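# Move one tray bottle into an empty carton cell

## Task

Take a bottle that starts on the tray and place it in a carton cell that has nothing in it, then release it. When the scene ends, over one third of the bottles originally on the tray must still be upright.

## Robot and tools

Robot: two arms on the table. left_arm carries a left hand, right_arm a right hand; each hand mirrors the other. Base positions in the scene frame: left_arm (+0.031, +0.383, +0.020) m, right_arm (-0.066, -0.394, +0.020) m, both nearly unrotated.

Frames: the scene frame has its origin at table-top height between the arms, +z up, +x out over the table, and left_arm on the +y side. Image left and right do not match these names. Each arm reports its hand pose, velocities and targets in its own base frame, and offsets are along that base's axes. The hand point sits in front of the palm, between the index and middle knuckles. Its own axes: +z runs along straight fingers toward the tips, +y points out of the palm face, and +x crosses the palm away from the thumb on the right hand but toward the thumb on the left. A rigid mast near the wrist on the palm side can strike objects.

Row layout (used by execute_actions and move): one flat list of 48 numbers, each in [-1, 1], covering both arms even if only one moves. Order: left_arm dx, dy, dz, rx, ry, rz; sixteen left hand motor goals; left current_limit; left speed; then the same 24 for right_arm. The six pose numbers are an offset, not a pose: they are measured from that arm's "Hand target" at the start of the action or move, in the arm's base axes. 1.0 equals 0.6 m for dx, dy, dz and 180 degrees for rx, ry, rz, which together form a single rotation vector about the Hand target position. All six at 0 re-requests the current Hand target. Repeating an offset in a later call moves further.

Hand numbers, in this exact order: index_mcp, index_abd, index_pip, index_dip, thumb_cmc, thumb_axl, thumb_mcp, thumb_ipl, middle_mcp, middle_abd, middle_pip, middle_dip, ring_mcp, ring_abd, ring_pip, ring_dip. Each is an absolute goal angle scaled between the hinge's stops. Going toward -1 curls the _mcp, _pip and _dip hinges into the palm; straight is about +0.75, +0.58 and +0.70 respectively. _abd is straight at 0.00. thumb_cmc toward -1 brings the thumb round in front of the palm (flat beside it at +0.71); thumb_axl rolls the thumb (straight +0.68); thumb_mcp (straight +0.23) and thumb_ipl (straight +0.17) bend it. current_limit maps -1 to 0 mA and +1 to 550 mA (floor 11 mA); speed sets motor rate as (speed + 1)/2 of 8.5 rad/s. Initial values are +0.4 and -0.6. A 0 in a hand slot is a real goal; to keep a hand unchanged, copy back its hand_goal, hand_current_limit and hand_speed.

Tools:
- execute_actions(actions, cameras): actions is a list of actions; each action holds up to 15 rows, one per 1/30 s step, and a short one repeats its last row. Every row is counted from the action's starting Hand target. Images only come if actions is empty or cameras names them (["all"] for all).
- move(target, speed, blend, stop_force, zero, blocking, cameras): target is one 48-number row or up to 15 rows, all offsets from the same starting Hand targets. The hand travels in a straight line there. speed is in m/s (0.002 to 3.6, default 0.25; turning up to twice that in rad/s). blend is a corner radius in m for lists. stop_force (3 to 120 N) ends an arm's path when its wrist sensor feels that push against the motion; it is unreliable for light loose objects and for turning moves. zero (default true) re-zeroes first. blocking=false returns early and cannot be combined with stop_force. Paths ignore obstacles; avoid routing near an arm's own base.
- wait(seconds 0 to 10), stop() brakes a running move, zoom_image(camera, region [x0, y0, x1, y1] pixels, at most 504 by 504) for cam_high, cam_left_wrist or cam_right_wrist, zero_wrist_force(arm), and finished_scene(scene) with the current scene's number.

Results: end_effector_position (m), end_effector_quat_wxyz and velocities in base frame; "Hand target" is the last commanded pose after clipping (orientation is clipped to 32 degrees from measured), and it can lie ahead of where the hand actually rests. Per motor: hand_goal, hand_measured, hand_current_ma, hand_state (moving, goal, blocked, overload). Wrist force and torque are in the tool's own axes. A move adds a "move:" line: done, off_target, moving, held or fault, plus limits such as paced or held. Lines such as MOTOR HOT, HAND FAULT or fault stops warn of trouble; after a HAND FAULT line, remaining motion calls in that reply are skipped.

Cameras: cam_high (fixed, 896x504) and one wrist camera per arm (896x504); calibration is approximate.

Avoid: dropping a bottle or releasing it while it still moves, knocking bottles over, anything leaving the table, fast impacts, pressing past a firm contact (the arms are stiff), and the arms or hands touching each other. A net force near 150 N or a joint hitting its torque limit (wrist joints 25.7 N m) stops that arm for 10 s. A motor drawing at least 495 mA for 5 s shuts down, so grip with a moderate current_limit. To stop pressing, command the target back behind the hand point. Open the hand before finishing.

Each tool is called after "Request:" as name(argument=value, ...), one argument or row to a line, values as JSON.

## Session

Request:
execute_actions(
  actions=[],
)

Request:
zoom_image(
  camera="cam_high",
  region=[200, 100, 520, 440],
)

Scene clock: 0.00 s.
left_arm: end_effector_position=(+0.8869, -0.2792, +0.3191) hand_goal=(+0.754, +0.000, +0.576, +0.696, +0.714, +0.678, +0.226, +0.168, +0.754, +0.000, +0.576, +0.696, +0.754, +0.000, +0.576, +0.696) hand_measured=(+0.754, +0.000, +0.576, +0.696, +0.714, +0.678, +0.226, +0.168, +0.754, +0.000, +0.576, +0.696, +0.754, +0.000, +0.576, +0.696) hand_current_ma=(+0, +0, +0, +0, +0, +0, +0, +0, +0, +0, +0, +0, +0, +0, +0, +0) hand_state=(goal, goal, goal, goal, goal, goal, goal, goal, goal, goal, goal, goal, goal, goal, goal, goal) hand_current_limit=0.40 hand_speed=-0.60 end_effector_quat_wxyz=(+0.191, +0.980, +0.040, +0.046) | right_arm: end_effector_position=(+0.5040, +0.0327, +0.2218) hand_goal=(+0.754, +0.000, +0.576, +0.696, +0.714, +0.678, +0.226, +0.168, +0.754, +0.000, +0.576, +0.696, +0.754, +0.000, +0.576, +0.696) hand_measured=(+0.754, +0.000, +0.576, +0.696, +0.714, +0.678, +0.226, +0.168, +0.754, +0.000, +0.576, +0.696, +0.754, +0.000, +0.576, +0.696) hand_current_ma=(+0, +0, +0, +0, +0, +0, +0, +0, +0, +0, +0, +0, +0, +0, +0, +0) hand_state=(goal, goal, goal, goal, goal, goal, goal, goal, goal, goal, goal, goal, goal, goal, goal, goal) hand_current_limit=0.40 hand_speed=-0.60 end_effector_quat_wxyz=(-0.320, +0.909, +0.090, +0.251)
Joint positions: left_arm=[3.16 -2.539 -0.389 -1.677 1.189 1.487] | right_arm=[-0.445 -1.74 2.166 -2.131 -0.741 0.988]
Joint velocities: within noise
Joint torques (N m): no reading
Wrist force (N): no reading
Wrist torque (N m): no reading
Wrist force, peak (N): no reading
Hand target: left_arm +0.8869, -0.2792, +0.3191; +0.191, +0.980, +0.040, +0.046 | right_arm +0.5040, +0.0327, +0.2218; -0.320, +0.909, +0.090, +0.251
camera_calibration:
cam_left_wrist: T_world_to_cam=[[-0.79751, 0.489188, -0.353091, 0.929401], [0.312055, 0.835367, 0.452531, -0.227614], [0.516333, 0.250714, -0.818867, 0.00445241], [0, 0, 0, 1]] pos_world=[0.809936, -0.265627, 0.434812]
cam_right_wrist: T_world_to_cam=[[-0.485608, -0.528023, -0.69669, 0.437821], [-0.799736, -0.0534804, 0.597965, 0.216684], [-0.352999, 0.847545, -0.396308, 0.363225], [0, 0, 0, 1]] pos_world=[0.514117, -0.0650816, 0.319405]

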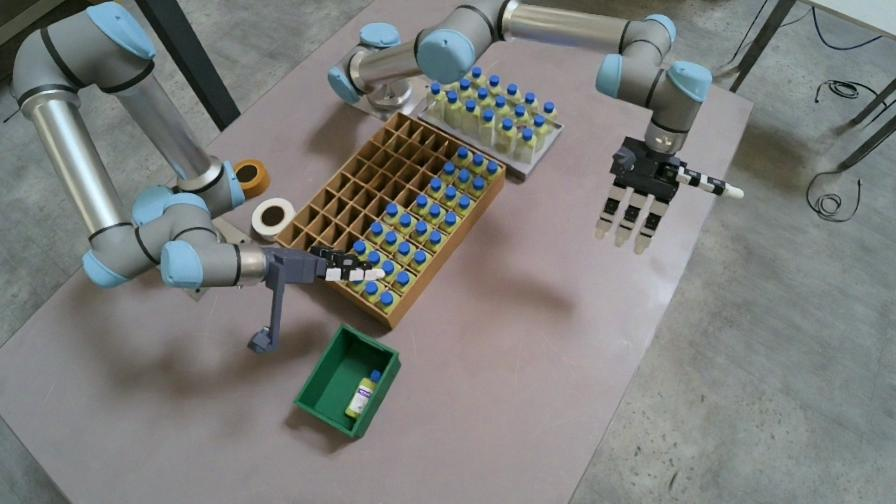

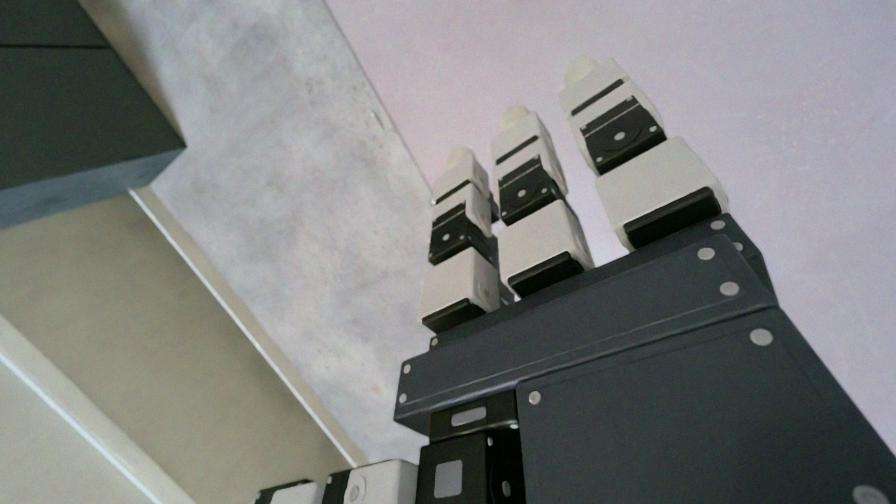

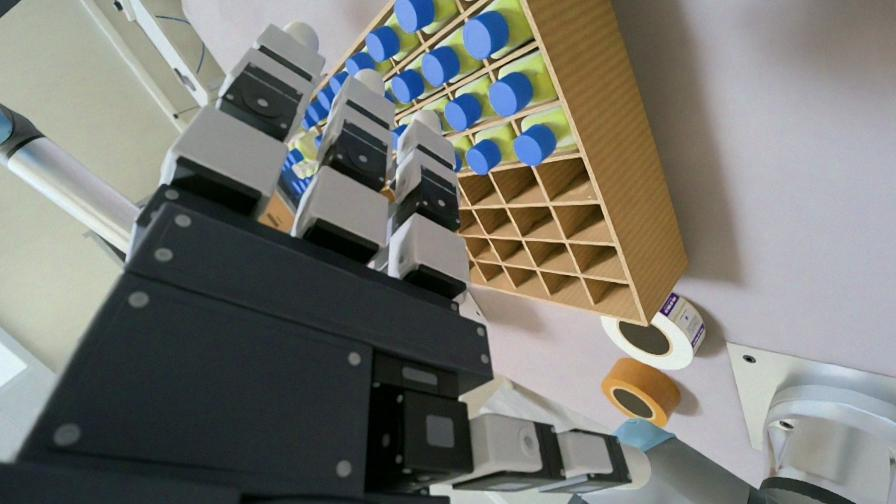

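Scaled by 1.482.

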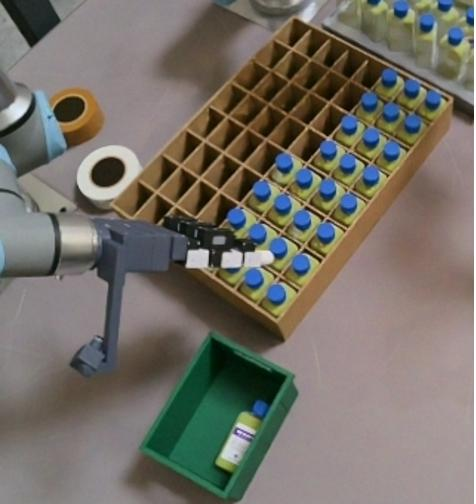

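Request:
zoom_image(
  camera="cam_high",
  region=[400, 60, 570, 200],
)

Request:
zoom_image(
  camera="cam_high",
  region=[320, 100, 520, 260],
)

Scaled by 2.965.

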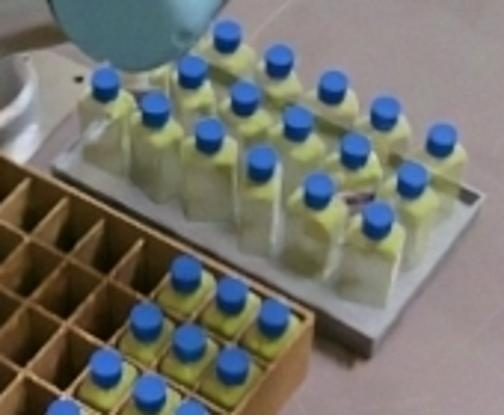

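Scaled by 2.520.

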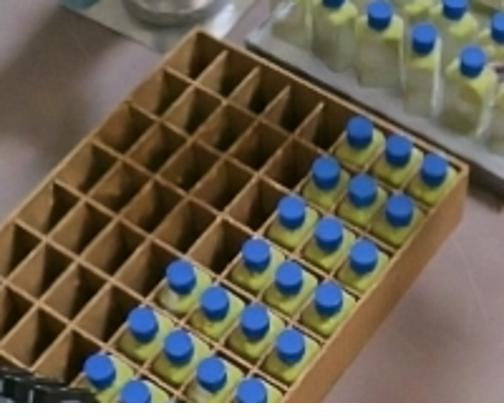

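Request:
zoom_image(
  camera="cam_high",
  region=[490, 90, 570, 170],
)

Request:
zoom_image(
  camera="cam_high",
  region=[440, 60, 560, 180],
)

Scaled by 6.300.

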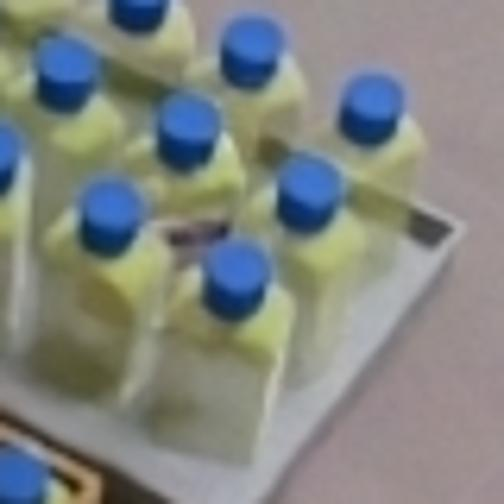

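Scaled by 4.200.

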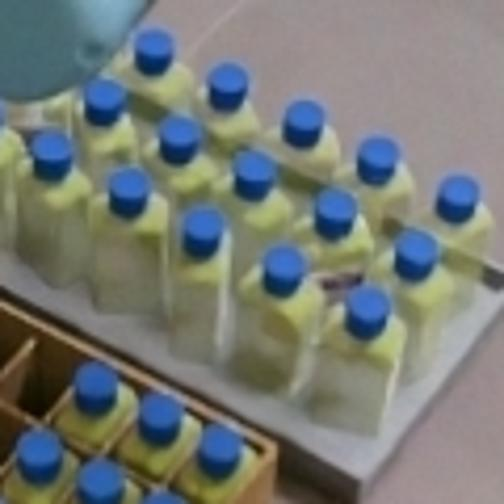

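Request:
move(
  target=[-0.46, 0.438, 0.068, 0.0672, 0.1227, 0.4974, 0.754, 0.1, 0.576, 0.696, 0.714, 0.678, 0.226, 0.168, 0.754, -0.1, 0.576, 0.696, 0.95, 0, -0.94, -0.66, 0.4, -0.6, 0, 0, 0, 0, 0, 0, 0.754, 0, 0.576, 0.696, 0.714, 0.678, 0.226, 0.168, 0.754, 0, 0.576, 0.696, 0.754, 0, 0.576, 0.696, 0.4, -0.6],
  speed=0.35,
  cameras=["all"],
)

Request:
zoom_image(
  camera="cam_left_wrist",
  region=[400, 0, 600, 200],
)

Scene clock: 7.80 s.
left_arm: end_effector_position=(+0.6110, -0.0165, +0.3599) hand_goal=(+0.754, +0.100, +0.576, +0.696, +0.714, +0.678, +0.226, +0.168, +0.754, -0.100, +0.576, +0.696, +0.950, +0.000, -0.940, -0.660) hand_measured=(+0.754, +0.096, +0.576, +0.696, +0.714, +0.678, +0.224, +0.168, +0.754, -0.096, +0.576, +0.696, +0.948, +0.000, -0.934, -0.658) hand_current_ma=(+0, -1, +0, +0, +0, +0, +0, +0, +0, +1, +0, +0, +0, +0, +2, +0) hand_state=(goal, goal, goal, goal, goal, goal, goal, goal, goal, goal, goal, goal, goal, goal, goal, goal) hand_current_limit=0.40 hand_speed=-0.60 end_effector_quat_wxyz=(+0.000, +0.672, +0.740, +0.000) | right_arm: end_effector_position=(+0.5040, +0.0327, +0.2218) hand_goal=(+0.754, +0.000, +0.576, +0.696, +0.714, +0.678, +0.226, +0.168, +0.754, +0.000, +0.576, +0.696, +0.754, +0.000, +0.576, +0.696) hand_measured=(+0.750, +0.000, +0.576, +0.696, +0.712, +0.678, +0.226, +0.168, +0.750, +0.000, +0.576, +0.696, +0.750, +0.000, +0.576, +0.696) hand_current_ma=(-8, +0, +1, +0, -7, -2, -2, -1, -9, +0, +1, +0, -10, +0, +1, +0) hand_state=(goal, goal, goal, goal, goal, goal, goal, goal, goal, goal, goal, goal, goal, goal, goal, goal) hand_current_limit=0.40 hand_speed=-0.60 end_effector_quat_wxyz=(-0.320, +0.909, +0.090, +0.251)
Joint positions: left_arm=[3.306 -1.622 -1.513 -1.577 1.571 0.069] | right_arm=[-0.445 -1.74 2.166 -2.131 -0.741 0.988]
Joint torques (N m): left_arm=[13.66 34.83 12.47 -0.12 3.03 -1.32] | right_arm=[0.16 -15.54 -22.27 -2.89 1.49 -0.13]
Wrist force (N): left_arm=[0.7 0.9 0.0] | right_arm=[-0.1 -0.3 0.1]
Wrist torque (N m): left_arm=[0.04 -0.09 0.10] | right_arm=[-0.06 0.01 -0.02]
Wrist force, peak (N): left_arm=[0.7 0.9 0.1] | right_arm=[-0.2 -0.5 -0.3]
Hand target: left_arm +0.6109, -0.0164, +0.3599; +0.000, +0.672, +0.740, +0.000 | right_arm +0.5040, +0.0327, +0.2218; -0.320, +0.909, +0.090, +0.251
Off the commanded pose: left_arm 0.000 m, 0 deg | right_arm 0.000 m, 0 deg.
move: done
camera_calibration:
cam_left_wrist: T_world_to_cam=[[-0.557319, -0.828084, -0.0606059, 0.321565], [-0.619711, 0.366278, 0.694117, 0.0952366], [-0.552588, 0.424403, -0.717306, 0.733855], [0, 0, 0, 1]] pos_world=[0.643753, -0.0800504, 0.479782]
cam_right_wrist: T_world_to_cam=[[-0.485608, -0.528023, -0.69669, 0.437821], [-0.799736, -0.0534804, 0.597965, 0.216684], [-0.352999, 0.847545, -0.396308, 0.363225], [0, 0, 0, 1]] pos_world=[0.514117, -0.0650816, 0.319405]

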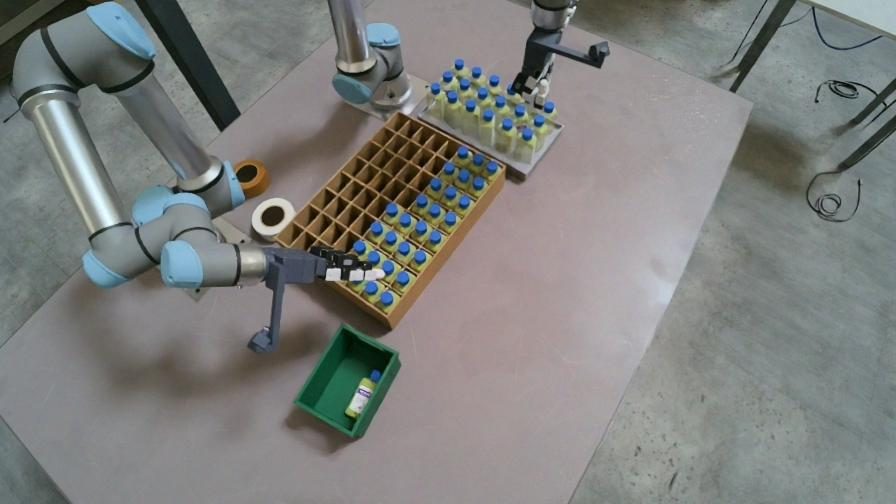

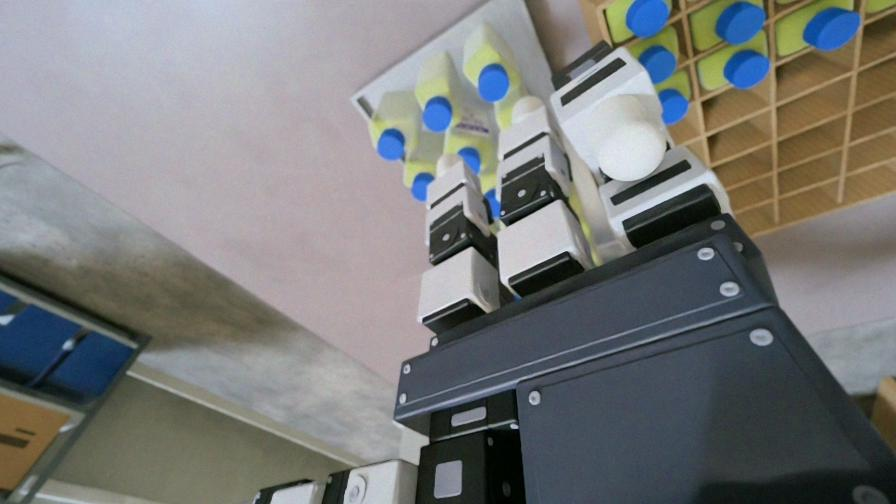

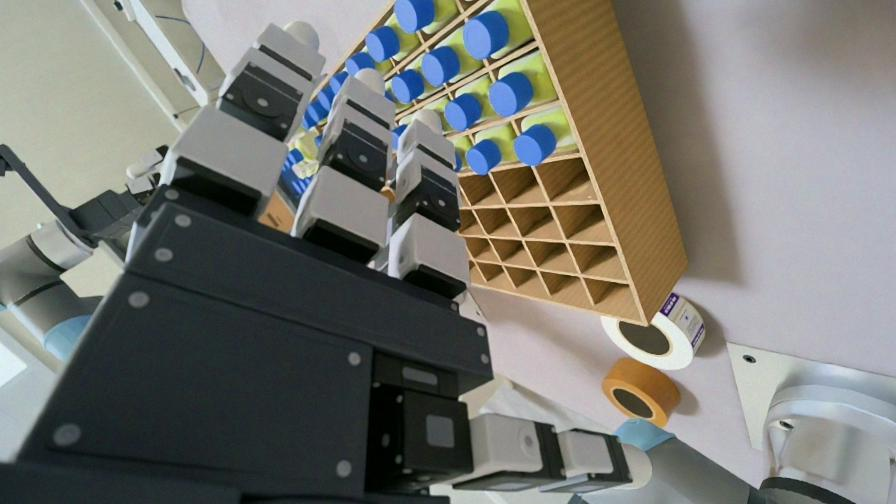

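Scaled by 2.520.

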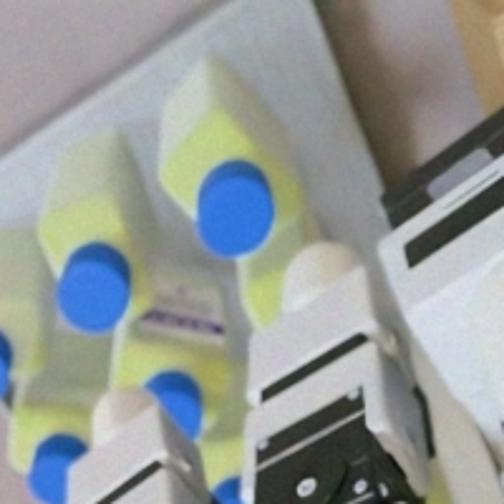

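Request:
zoom_image(
  camera="cam_left_wrist",
  region=[450, 10, 530, 110],
)

Request:
zoom_image(
  camera="cam_high",
  region=[500, 120, 550, 170],
)

Scaled by 5.040.

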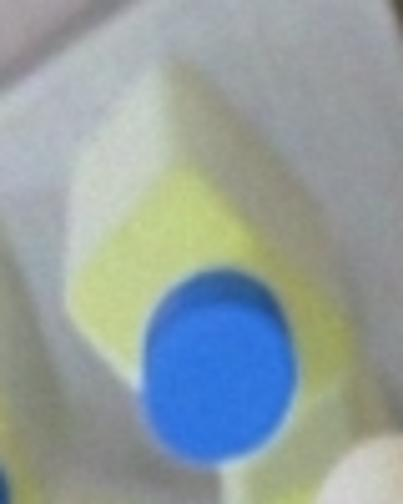

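Scaled by 10.080.

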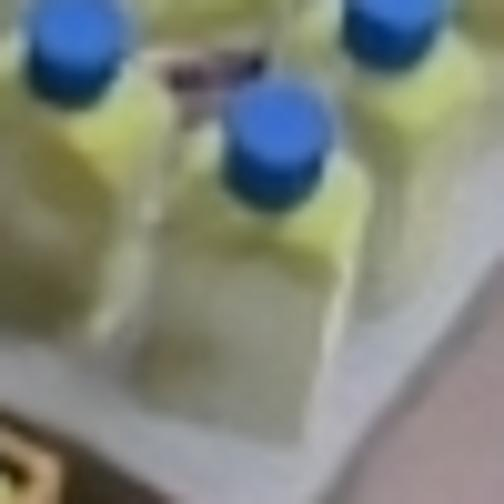

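Request:
move(
  target=[-0.0105, 0.0097, -0.15, 0, 0, 0.0472, 0.754, 0.1, 0.576, 0.696, 0.714, 0.678, 0.226, 0.168, 0.754, -0.1, 0.576, 0.696, 0.95, 0, -0.94, -0.66, 0.4, -0.6, 0, 0, 0, 0, 0, 0, 0.754, 0, 0.576, 0.696, 0.714, 0.678, 0.226, 0.168, 0.754, 0, 0.576, 0.696, 0.754, 0, 0.576, 0.696, 0.4, -0.6],
  speed=0.12,
  cameras=["cam_left_wrist", "cam_high"],
)

Request:
zoom_image(
  camera="cam_left_wrist",
  region=[430, 0, 550, 150],
)

Request:
zoom_image(
  camera="cam_high",
  region=[490, 80, 570, 170],
)

Scene clock: 11.63 s.
left_arm: end_effector_position=(+0.6046, -0.0106, +0.2700) hand_goal=(+0.754, +0.100, +0.576, +0.696, +0.714, +0.678, +0.226, +0.168, +0.754, -0.100, +0.576, +0.696, +0.950, +0.000, -0.940, -0.660) hand_measured=(+0.754, +0.096, +0.576, +0.696, +0.714, +0.678, +0.224, +0.168, +0.754, -0.096, +0.576, +0.696, +0.948, +0.000, -0.934, -0.658) hand_current_ma=(+0, -1, +0, +0, +0, +0, -1, +0, +0, +1, +0, +0, +0, +0, +2, +0) hand_state=(goal, goal, goal, goal, goal, goal, goal, goal, goal, goal, goal, goal, goal, goal, goal, goal) hand_current_limit=0.40 hand_speed=-0.60 end_effector_quat_wxyz=(+0.000, +0.616, +0.788, +0.000) | right_arm: end_effector_position=(+0.5040, +0.0327, +0.2218) hand_goal=(+0.754, +0.000, +0.576, +0.696, +0.714, +0.678, +0.226, +0.168, +0.754, +0.000, +0.576, +0.696, +0.754, +0.000, +0.576, +0.696) hand_measured=(+0.750, +0.000, +0.576, +0.696, +0.712, +0.678, +0.226, +0.168, +0.750, +0.000, +0.576, +0.696, +0.750, +0.000, +0.576, +0.696) hand_current_ma=(-8, +0, +1, +0, -7, -2, -2, -1, -9, +0, +1, +0, -10, +0, +1, +0) hand_state=(goal, goal, goal, goal, goal, goal, goal, goal, goal, goal, goal, goal, goal, goal, goal, goal) hand_current_limit=0.40 hand_speed=-0.60 end_effector_quat_wxyz=(-0.320, +0.909, +0.090, +0.251)
Joint positions: left_arm=[3.295 -1.644 -1.721 -1.348 1.571 -0.091] | right_arm=[-0.445 -1.74 2.166 -2.131 -0.741 0.988]
Joint torques (N m): left_arm=[-12.44 21.08 13.35 5.4 2.96 -1.26] | right_arm=[-0.17 -15.98 -22.41 -2.89 1.65 -0.18]
Wrist force (N): left_arm=[0.7 0.6 -0.1] | right_arm=[-0.1 0.0 0.3]
Wrist torque (N m): left_arm=[0.02 -0.07 0.12] | right_arm=[-0.03 0.00 -0.01]
Wrist force, peak (N): left_arm=[0.7 1.2 0.1] | right_arm=[-0.1 -0.6 0.1]
Hand target: left_arm +0.6046, -0.0106, +0.2699; +0.000, +0.616, +0.788, +0.000 | right_arm +0.5040, +0.0327, +0.2218; -0.320, +0.909, +0.090, +0.251
Off the commanded pose: left_arm 0.000 m, 0 deg | right_arm 0.000 m, 0 deg.
move: done
camera_calibration:
cam_left_wrist: T_world_to_cam=[[-0.428598, -0.90146, -0.0606074, 0.238758], [-0.667051, 0.270477, 0.694179, 0.179135], [-0.609382, 0.337952, -0.717246, 0.696781], [0, 0, 0, 1]] pos_world=[0.646429, -0.0686996, 0.389882]
Images, in order (width x height): cam_high 896x504, cam_left_wrist 896x504.

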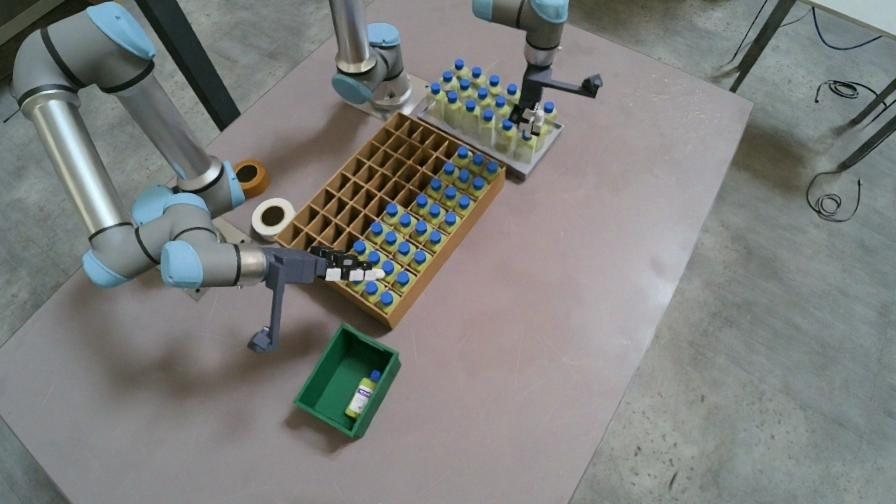

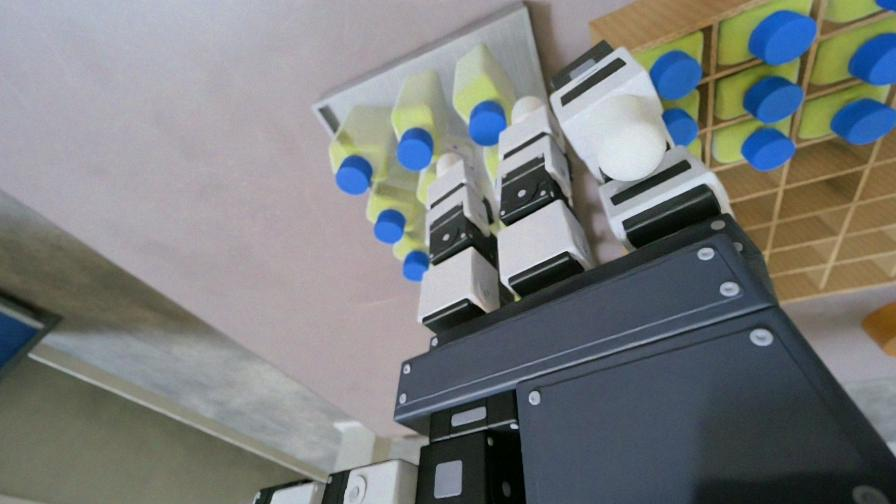

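Scaled by 3.360.

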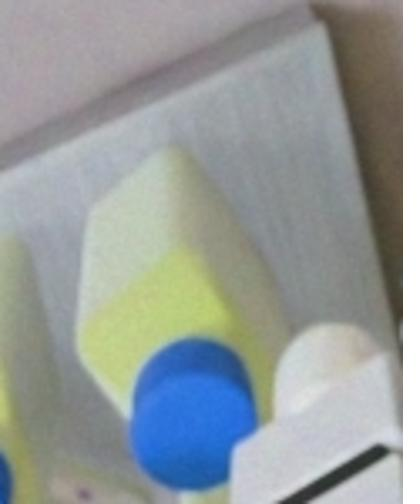

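Scaled by 5.600.

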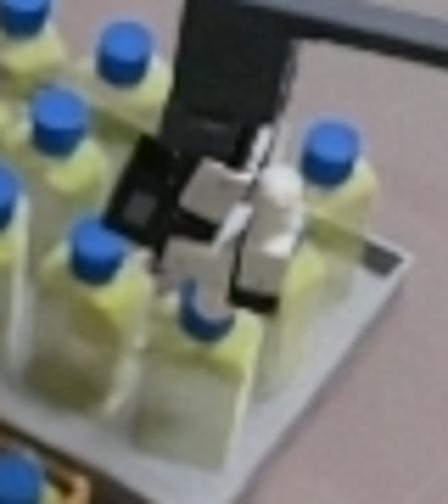

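Request:
move(
  target=[0, 0, -0.05, 0, 0, 0, 0.754, 0.1, 0.576, 0.696, 0.714, 0.678, 0.226, 0.168, 0.754, -0.1, 0.576, 0.696, 0.95, 0, -0.94, -0.66, 0.4, -0.6, 0, 0, 0, 0, 0, 0, 0.754, 0, 0.576, 0.696, 0.714, 0.678, 0.226, 0.168, 0.754, 0, 0.576, 0.696, 0.754, 0, 0.576, 0.696, 0.4, -0.6],
  speed=0.06,
  cameras=["cam_left_wrist", "cam_high"],
)

Request:
zoom_image(
  camera="cam_left_wrist",
  region=[400, 30, 550, 180],
)

Request:
zoom_image(
  camera="cam_high",
  region=[500, 100, 560, 170],
)

Scene clock: 13.50 s.
left_arm: end_effector_position=(+0.6046, -0.0106, +0.2401) hand_goal=(+0.754, +0.100, +0.576, +0.696, +0.714, +0.678, +0.226, +0.168, +0.754, -0.100, +0.576, +0.696, +0.950, +0.000, -0.940, -0.660) hand_measured=(+0.754, +0.096, +0.576, +0.696, +0.714, +0.678, +0.224, +0.168, +0.754, -0.096, +0.576, +0.696, +0.948, +0.000, -0.934, -0.658) hand_current_ma=(+0, -1, +0, +0, +0, +0, -1, +0, +0, +1, +0, +0, +0, +0, +2, +0) hand_state=(goal, goal, goal, goal, goal, goal, goal, goal, goal, goal, goal, goal, goal, goal, goal, goal) hand_current_limit=0.40 hand_speed=-0.60 end_effector_quat_wxyz=(+0.000, +0.616, +0.788, +0.000) | right_arm: end_effector_position=(+0.5040, +0.0327, +0.2218) hand_goal=(+0.754, +0.000, +0.576, +0.696, +0.714, +0.678, +0.226, +0.168, +0.754, +0.000, +0.576, +0.696, +0.754, +0.000, +0.576, +0.696) hand_measured=(+0.750, +0.000, +0.576, +0.696, +0.712, +0.678, +0.226, +0.168, +0.750, +0.000, +0.576, +0.696, +0.750, +0.000, +0.576, +0.696) hand_current_ma=(-8, +0, +1, +0, -7, -2, -2, -1, -9, +0, +1, +0, -10, +0, +1, +0) hand_state=(goal, goal, goal, goal, goal, goal, goal, goal, goal, goal, goal, goal, goal, goal, goal, goal) hand_current_limit=0.40 hand_speed=-0.60 end_effector_quat_wxyz=(-0.320, +0.909, +0.090, +0.251)
Joint positions: left_arm=[3.295 -1.663 -1.779 -1.27 1.571 -0.091] | right_arm=[-0.445 -1.74 2.166 -2.131 -0.741 0.988]
Joint torques (N m): left_arm=[-10.66 21.93 13.49 5.03 2.72 -1.25] | right_arm=[-0.37 -16.17 -22.87 -2.99 1.66 -0.11]
Wrist force (N): left_arm=[1.0 0.5 -0.4] | right_arm=[0.1 -0.2 0.1]
Wrist torque (N m): left_arm=[0.04 -0.12 0.14] | right_arm=[-0.04 -0.02 0.00]
Wrist force, peak (N): left_arm=[1.0 0.9 0.0] | right_arm=[0.1 0.1 0.5]
Hand target: left_arm +0.6046, -0.0106, +0.2399; +0.000, +0.616, +0.788, +0.000 | right_arm +0.5040, +0.0327, +0.2218; -0.320, +0.909, +0.090, +0.251
Off the commanded pose: left_arm 0.000 m, 0 deg | right_arm 0.000 m, 0 deg.
move: done
camera_calibration:
cam_left_wrist: T_world_to_cam=[[-0.428457, -0.901529, -0.0605749, 0.236839], [-0.667065, 0.270382, 0.694203, 0.199885], [-0.609466, 0.337844, -0.717226, 0.675375], [0, 0, 0, 1]] pos_world=[0.64643, -0.0686995, 0.359982]
Images, in order (width x height): cam_high 896x504, cam_left_wrist 896x504.

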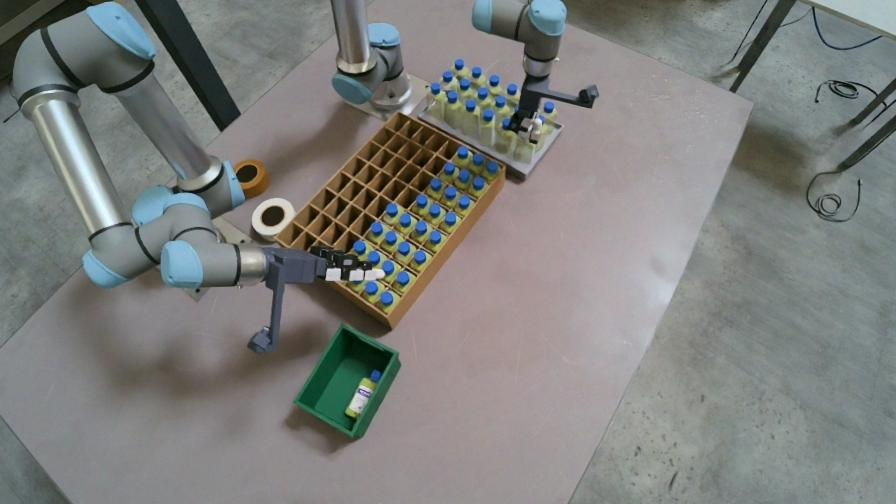

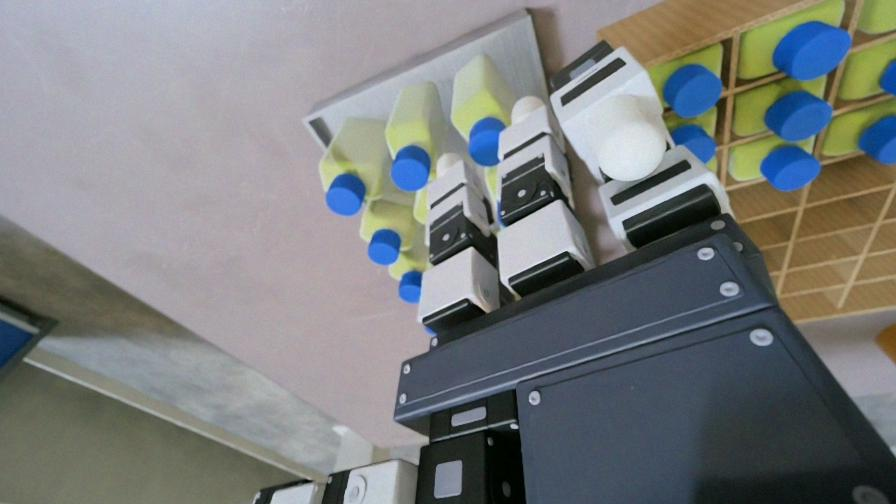

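Scaled by 3.360.

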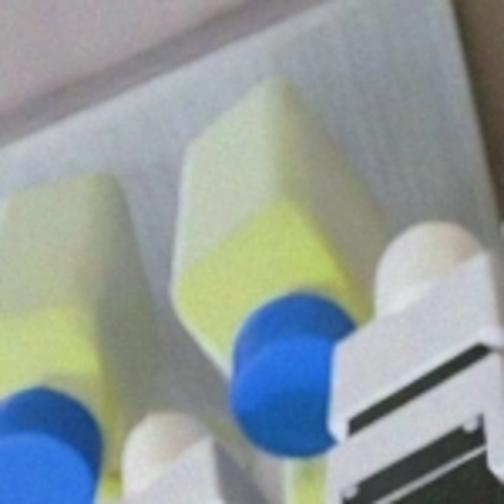

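Scaled by 7.200.

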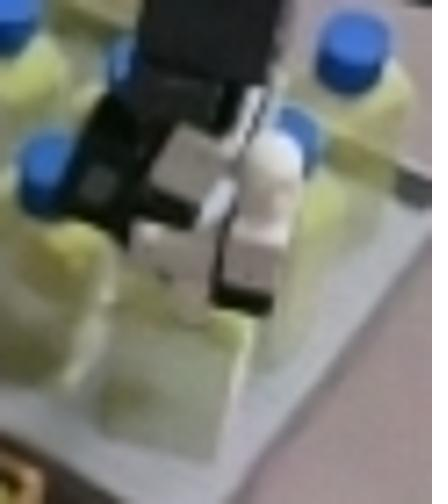

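Request:
execute_actions(
  actions=[],
  cameras=["cam_left_wrist", "cam_high"],
)

Request:
zoom_image(
  camera="cam_left_wrist",
  region=[400, 30, 550, 180],
)

Scene clock: 14.77 s.
left_arm: end_effector_position=(+0.6046, -0.0106, +0.2399) hand_goal=(+0.754, +0.100, +0.576, +0.696, +0.714, +0.678, +0.226, +0.168, +0.754, -0.100, +0.576, +0.696, +0.950, +0.000, -0.940, -0.660) hand_measured=(+0.754, +0.096, +0.576, +0.696, +0.714, +0.678, +0.224, +0.168, +0.754, -0.096, +0.576, +0.696, +0.948, +0.000, -0.934, -0.658) hand_current_ma=(+0, -1, +0, +0, +0, +0, -1, +0, +0, +1, +0, +0, +0, +0, +2, +0) hand_state=(goal, goal, goal, goal, goal, goal, goal, goal, goal, goal, goal, goal, goal, goal, goal, goal) hand_current_limit=0.40 hand_speed=-0.60 end_effector_quat_wxyz=(+0.000, +0.616, +0.788, +0.000) | right_arm: end_effector_position=(+0.5040, +0.0327, +0.2218) hand_goal=(+0.754, +0.000, +0.576, +0.696, +0.714, +0.678, +0.226, +0.168, +0.754, +0.000, +0.576, +0.696, +0.754, +0.000, +0.576, +0.696) hand_measured=(+0.750, +0.000, +0.576, +0.696, +0.712, +0.678, +0.226, +0.168, +0.750, +0.000, +0.576, +0.696, +0.750, +0.000, +0.576, +0.696) hand_current_ma=(-8, +0, +1, +0, -7, -2, -2, -1, -9, +0, +1, +0, -10, +0, +1, +0) hand_state=(goal, goal, goal, goal, goal, goal, goal, goal, goal, goal, goal, goal, goal, goal, goal, goal) hand_current_limit=0.40 hand_speed=-0.60 end_effector_quat_wxyz=(-0.320, +0.909, +0.090, +0.251)
Joint positions: left_arm=[3.295 -1.663 -1.78 -1.27 1.571 -0.091] | right_arm=[-0.445 -1.74 2.166 -2.131 -0.741 0.988]
Joint velocities: within noise
Joint torques (N m): left_arm=[-10.84 21.67 12.05 5.14 2.85 -0.62] | right_arm=[-0.21 -15.98 -22.2 -3.24 1.66 -0.13]
Wrist force (N): left_arm=[0.6 0.7 -0.2] | right_arm=[0.0 -0.1 0.3]
Wrist torque (N m): left_arm=[0.05 -0.06 0.10] | right_arm=[-0.04 -0.01 0.00]
Wrist force, peak (N): left_arm=[0.8 1.0 -0.3] | right_arm=[-0.2 -0.5 0.1]
Hand target: left_arm +0.6046, -0.0106, +0.2399; +0.000, +0.616, +0.788, +0.000 | right_arm +0.5040, +0.0327, +0.2218; -0.320, +0.909, +0.090, +0.251
Off the commanded pose: left_arm 0.000 m, 0 deg | right_arm 0.000 m, 0 deg.
camera_calibration:
cam_left_wrist: T_world_to_cam=[[-0.428457, -0.901529, -0.0605749, 0.236826], [-0.667065, 0.270382, 0.694203, 0.200024], [-0.609466, 0.337844, -0.717226, 0.675231], [0, 0, 0, 1]] pos_world=[0.64643, -0.0686995, 0.359782]
Images, in order (width x height): cam_high 896x504, cam_left_wrist 896x504.

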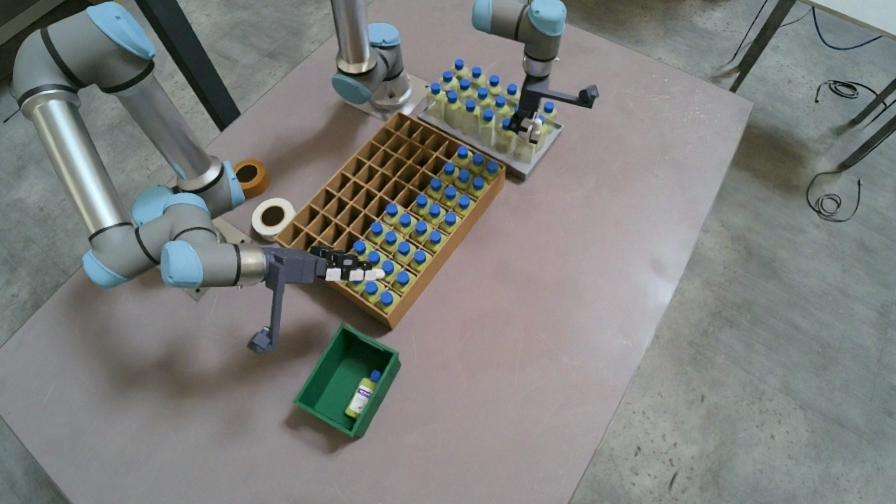

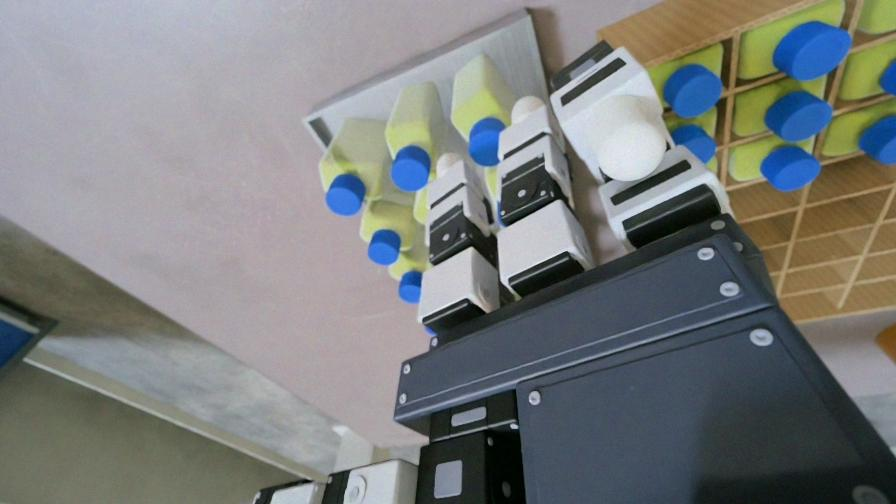

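Scaled by 3.360.

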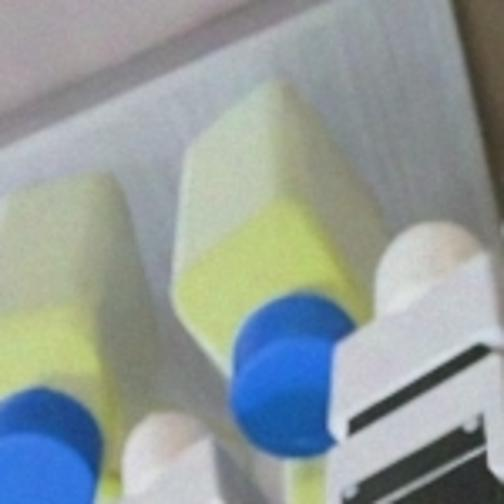

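Request:
move(
  target=[0,0,-0.0100,0,0,0, 0.754,0.100,0.576,0.696,0.714,0.678,0.226,0.168,0.754,-0.100,0.576,0.696,0.95,0,-0.94,-0.66,0.4,-0.6, 0,0,0,0,0,0, 0.754,0,0.576,0.696,0.714,0.678,0.226,0.168,0.754,0,0.576,0.696,0.754,0,0.576,0.696,0.4,-0.6],
  speed=0.05,
  cameras=["cam_left_wrist"],
)

Request:
zoom_image(
  camera="cam_left_wrist",
  region=[400, 30, 600, 230],
)

Scene clock: 16.43 s.
left_arm: end_effector_position=(+0.6046, -0.0106, +0.2340) hand_goal=(+0.754, +0.100, +0.576, +0.696, +0.714, +0.678, +0.226, +0.168, +0.754, -0.100, +0.576, +0.696, +0.950, +0.000, -0.940, -0.660) hand_measured=(+0.754, +0.096, +0.576, +0.696, +0.714, +0.678, +0.224, +0.168, +0.754, -0.096, +0.576, +0.696, +0.948, +0.000, -0.934, -0.658) hand_current_ma=(+0, -1, +0, +0, +0, +0, -1, +0, +0, +1, +0, +0, +0, +0, +2, +0) hand_state=(goal, goal, goal, goal, goal, goal, goal, goal, goal, goal, goal, goal, goal, goal, goal, goal) hand_current_limit=0.40 hand_speed=-0.60 end_effector_quat_wxyz=(+0.000, +0.616, +0.788, +0.000) | right_arm: end_effector_position=(+0.5040, +0.0327, +0.2218) hand_goal=(+0.754, +0.000, +0.576, +0.696, +0.714, +0.678, +0.226, +0.168, +0.754, +0.000, +0.576, +0.696, +0.754, +0.000, +0.576, +0.696) hand_measured=(+0.750, +0.000, +0.576, +0.696, +0.712, +0.678, +0.226, +0.168, +0.750, +0.000, +0.576, +0.696, +0.750, +0.000, +0.576, +0.696) hand_current_ma=(-8, +0, +1, +0, -7, -2, -2, -1, -9, +0, +1, +0, -10, +0, +1, +0) hand_state=(goal, goal, goal, goal, goal, goal, goal, goal, goal, goal, goal, goal, goal, goal, goal, goal) hand_current_limit=0.40 hand_speed=-0.60 end_effector_quat_wxyz=(-0.320, +0.909, +0.090, +0.251)
Joint positions: left_arm=[3.295 -1.667 -1.791 -1.255 1.571 -0.091] | right_arm=[-0.445 -1.74 2.166 -2.131 -0.741 0.988]
Joint torques (N m): left_arm=[-11.44 21.58 11.53 5.32 2.83 0.4] | right_arm=[-0.62 -16.09 -22.44 -3.26 1.64 -0.18]
Wrist force (N): left_arm=[0.8 0.7 -0.1] | right_arm=[0.0 -0.2 0.0]
Wrist torque (N m): left_arm=[0.04 -0.08 0.11] | right_arm=[-0.03 0.00 -0.01]
Wrist force, peak (N): left_arm=[1.1 0.8 -0.2] | right_arm=[-0.2 -0.4 0.4]
Hand target: left_arm +0.6046, -0.0106, +0.2339; +0.000, +0.616, +0.788, +0.000 | right_arm +0.5040, +0.0327, +0.2218; -0.320, +0.909, +0.090, +0.251
Off the commanded pose: left_arm 0.000 m, 0 deg | right_arm 0.000 m, 0 deg.
move: done
camera_calibration:
cam_left_wrist: T_world_to_cam=[[-0.428457, -0.901529, -0.0605749, 0.236469], [-0.667065, 0.270382, 0.694203, 0.20412], [-0.609466, 0.337844, -0.717226, 0.671], [0, 0, 0, 1]] pos_world=[0.64643, -0.0686995, 0.353882]
Images, in order (width x height): cam_left_wrist 896x504.

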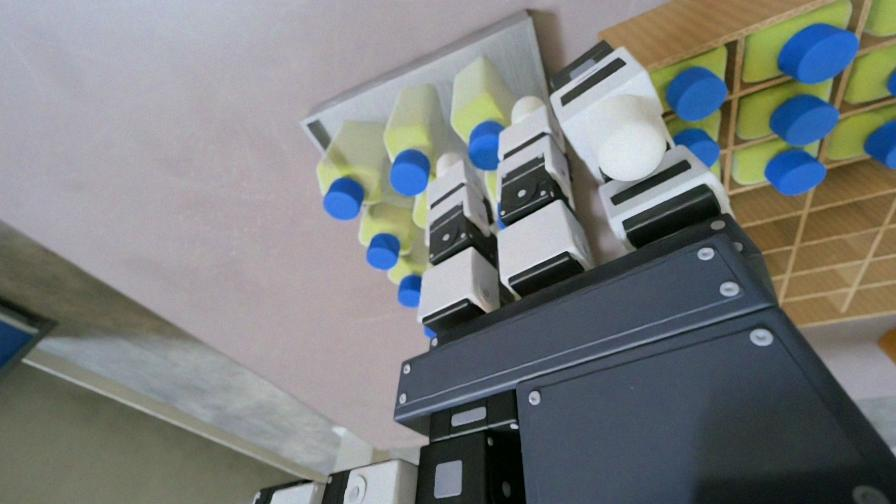

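Scaled by 2.520.

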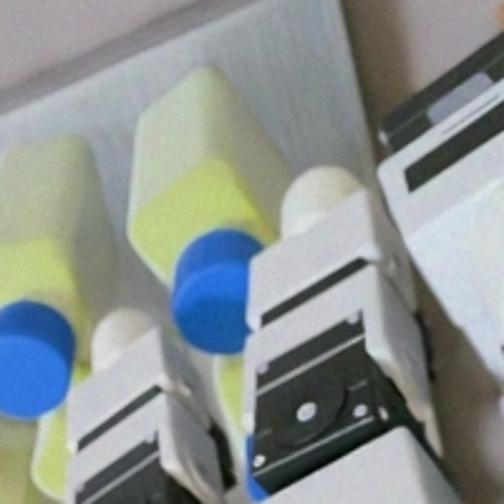

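Request:
move(
  target=[0,0,0,0,0,0, 0.754,-0.060,0.576,0.696,0.714,0.678,0.226,0.168,0.754,0.060,0.576,0.696,0.95,0,-0.94,-0.66,0.7,-0.9, 0,0,0,0,0,0, 0.754,0,0.576,0.696,0.714,0.678,0.226,0.168,0.754,0,0.576,0.696,0.754,0,0.576,0.696,0.4,-0.6],
  speed=0.05,
)

Request:
move(
  target=[0,0,0,0,0,0, 0.754,-0.110,0.576,0.696,0.714,0.678,0.226,0.168,0.754,0.095,0.576,0.696,0.95,0,-0.94,-0.66,0.7,-0.9, 0,0,0,0,0,0, 0.754,0,0.576,0.696,0.714,0.678,0.226,0.168,0.754,0,0.576,0.696,0.754,0,0.576,0.696,0.4,-0.6],
  speed=0.05,
  cameras=["cam_left_wrist"],
)

Request:
zoom_image(
  camera="cam_left_wrist",
  region=[400, 30, 600, 230],
)

Scene clock: 17.53 s.
left_arm: end_effector_position=(+0.6046, -0.0106, +0.2339) hand_goal=(+0.754, -0.060, +0.576, +0.696, +0.714, +0.678, +0.226, +0.168, +0.754, +0.060, +0.576, +0.696, +0.950, +0.000, -0.940, -0.660) hand_measured=(+0.754, +0.016, +0.576, +0.696, +0.714, +0.678, +0.224, +0.168, +0.754, +0.000, +0.576, +0.696, +0.948, +0.000, -0.934, -0.658) hand_current_ma=(+0, +112, +0, +0, +0, +0, -1, +0, +0, -77, +0, +0, +0, +0, +2, +0) hand_state=(goal, blocked, goal, goal, goal, goal, goal, goal, goal, blocked, goal, goal, goal, goal, goal, goal) hand_current_limit=0.70 hand_speed=-0.90 end_effector_quat_wxyz=(+0.000, +0.616, +0.788, +0.000) | right_arm: end_effector_position=(+0.5040, +0.0327, +0.2218) hand_goal=(+0.754, +0.000, +0.576, +0.696, +0.714, +0.678, +0.226, +0.168, +0.754, +0.000, +0.576, +0.696, +0.754, +0.000, +0.576, +0.696) hand_measured=(+0.750, +0.000, +0.576, +0.696, +0.712, +0.678, +0.226, +0.168, +0.750, +0.000, +0.576, +0.696, +0.750, +0.000, +0.576, +0.696) hand_current_ma=(-8, +0, +1, +0, -7, -2, -2, -1, -9, +0, +1, +0, -10, +0, +1, +0) hand_state=(goal, goal, goal, goal, goal, goal, goal, goal, goal, goal, goal, goal, goal, goal, goal, goal) hand_current_limit=0.40 hand_speed=-0.60 end_effector_quat_wxyz=(-0.320, +0.909, +0.090, +0.251)
Joint positions: left_arm=[3.295 -1.667 -1.791 -1.254 1.571 -0.091] | right_arm=[-0.445 -1.74 2.166 -2.131 -0.741 0.988]
Joint torques (N m): left_arm=[-10.65 21.56 12.01 5.06 2.46 0.81] | right_arm=[-0.29 -16.36 -22.2 -3.3 1.72 -0.18]
Wrist force (N): left_arm=[0.7 0.7 0.2] | right_arm=[0.0 0.1 -0.1]
Wrist torque (N m): left_arm=[0.01 -0.02 0.11] | right_arm=[0.02 0.01 -0.01]
Wrist force, peak (N): left_arm=[1.1 0.9 0.2] | right_arm=[-0.1 -0.3 0.4]
Hand target: left_arm +0.6046, -0.0106, +0.2339; +0.000, +0.616, +0.788, +0.000 | right_arm +0.5040, +0.0327, +0.2218; -0.320, +0.909, +0.090, +0.251
Off the commanded pose: left_arm 0.000 m, 0 deg | right_arm 0.000 m, 0 deg.
move: done

Scene clock: 18.03 s.
left_arm: end_effector_position=(+0.6046, -0.0106, +0.2339) hand_goal=(+0.754, -0.110, +0.576, +0.696, +0.714, +0.678, +0.226, +0.168, +0.754, +0.096, +0.576, +0.696, +0.950, +0.000, -0.940, -0.660) hand_measured=(+0.754, +0.014, +0.576, +0.696, +0.714, +0.678, +0.224, +0.168, +0.754, +0.004, +0.576, +0.696, +0.948, +0.000, -0.934, -0.658) hand_current_ma=(+0, +253, +0, +0, +0, +0, -1, +0, +0, -156, +0, +0, +0, +0, +2, +0) hand_state=(goal, blocked, goal, goal, goal, goal, goal, goal, goal, blocked, goal, goal, goal, goal, goal, goal) hand_current_limit=0.70 hand_speed=-0.90 end_effector_quat_wxyz=(+0.000, +0.616, +0.788, +0.000) | right_arm: end_effector_position=(+0.5040, +0.0327, +0.2218) hand_goal=(+0.754, +0.000, +0.576, +0.696, +0.714, +0.678, +0.226, +0.168, +0.754, +0.000, +0.576, +0.696, +0.754, +0.000, +0.576, +0.696) hand_measured=(+0.750, +0.000, +0.576, +0.696, +0.712, +0.678, +0.226, +0.168, +0.750, +0.000, +0.576, +0.696, +0.750, +0.000, +0.576, +0.696) hand_current_ma=(-8, +0, +1, +0, -7, -2, -2, -1, -9, +0, +1, +0, -10, +0, +1, +0) hand_state=(goal, goal, goal, goal, goal, goal, goal, goal, goal, goal, goal, goal, goal, goal, goal, goal) hand_current_limit=0.40 hand_speed=-0.60 end_effector_quat_wxyz=(-0.320, +0.909, +0.090, +0.251)
Joint positions: left_arm=[3.295 -1.667 -1.791 -1.254 1.571 -0.091] | right_arm=[-0.445 -1.74 2.166 -2.131 -0.741 0.988]
Joint torques (N m): left_arm=[-10.25 22.21 12.64 4.92 1.96 0.88] | right_arm=[-0.44 -15.79 -22.39 -3.22 1.72 -0.09]
Wrist force (N): left_arm=[0.8 0.7 0.5] | right_arm=[0.1 -0.1 0.1]
Wrist torque (N m): left_arm=[0.00 -0.03 0.12] | right_arm=[-0.04 -0.01 0.00]
Wrist force, peak (N): left_arm=[0.9 0.9 0.4] | right_arm=[0.3 -0.3 0.2]
Hand target: left_arm +0.6046, -0.0106, +0.2339; +0.000, +0.616, +0.788, +0.000 | right_arm +0.5040, +0.0327, +0.2218; -0.320, +0.909, +0.090, +0.251
Off the commanded pose: left_arm 0.000 m, 0 deg | right_arm 0.000 m, 0 deg.
move: done
camera_calibration:
cam_left_wrist: T_world_to_cam=[[-0.428457, -0.901529, -0.0605749, 0.236463], [-0.667065, 0.270382, 0.694203, 0.204189], [-0.609466, 0.337844, -0.717226, 0.670928], [0, 0, 0, 1]] pos_world=[0.64643, -0.0686995, 0.353782]
Images, in order (width x height): cam_left_wrist 896x504.

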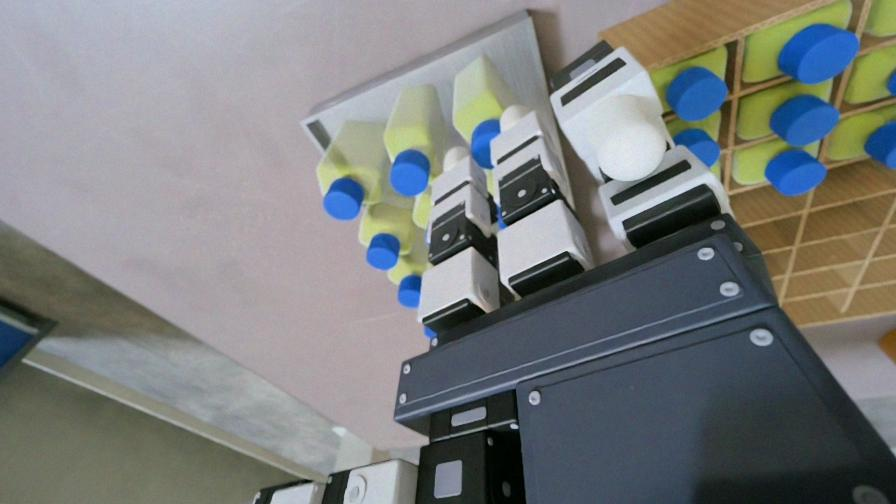

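Scaled by 2.520.

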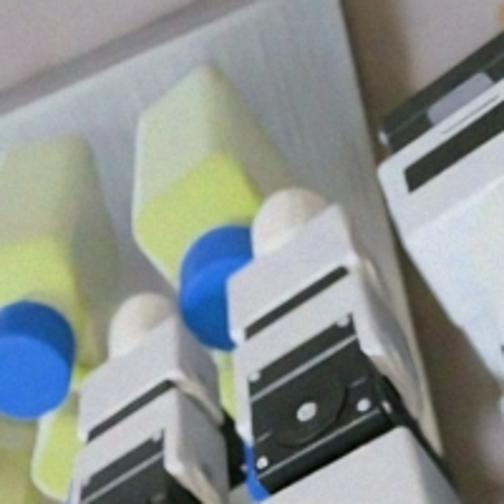

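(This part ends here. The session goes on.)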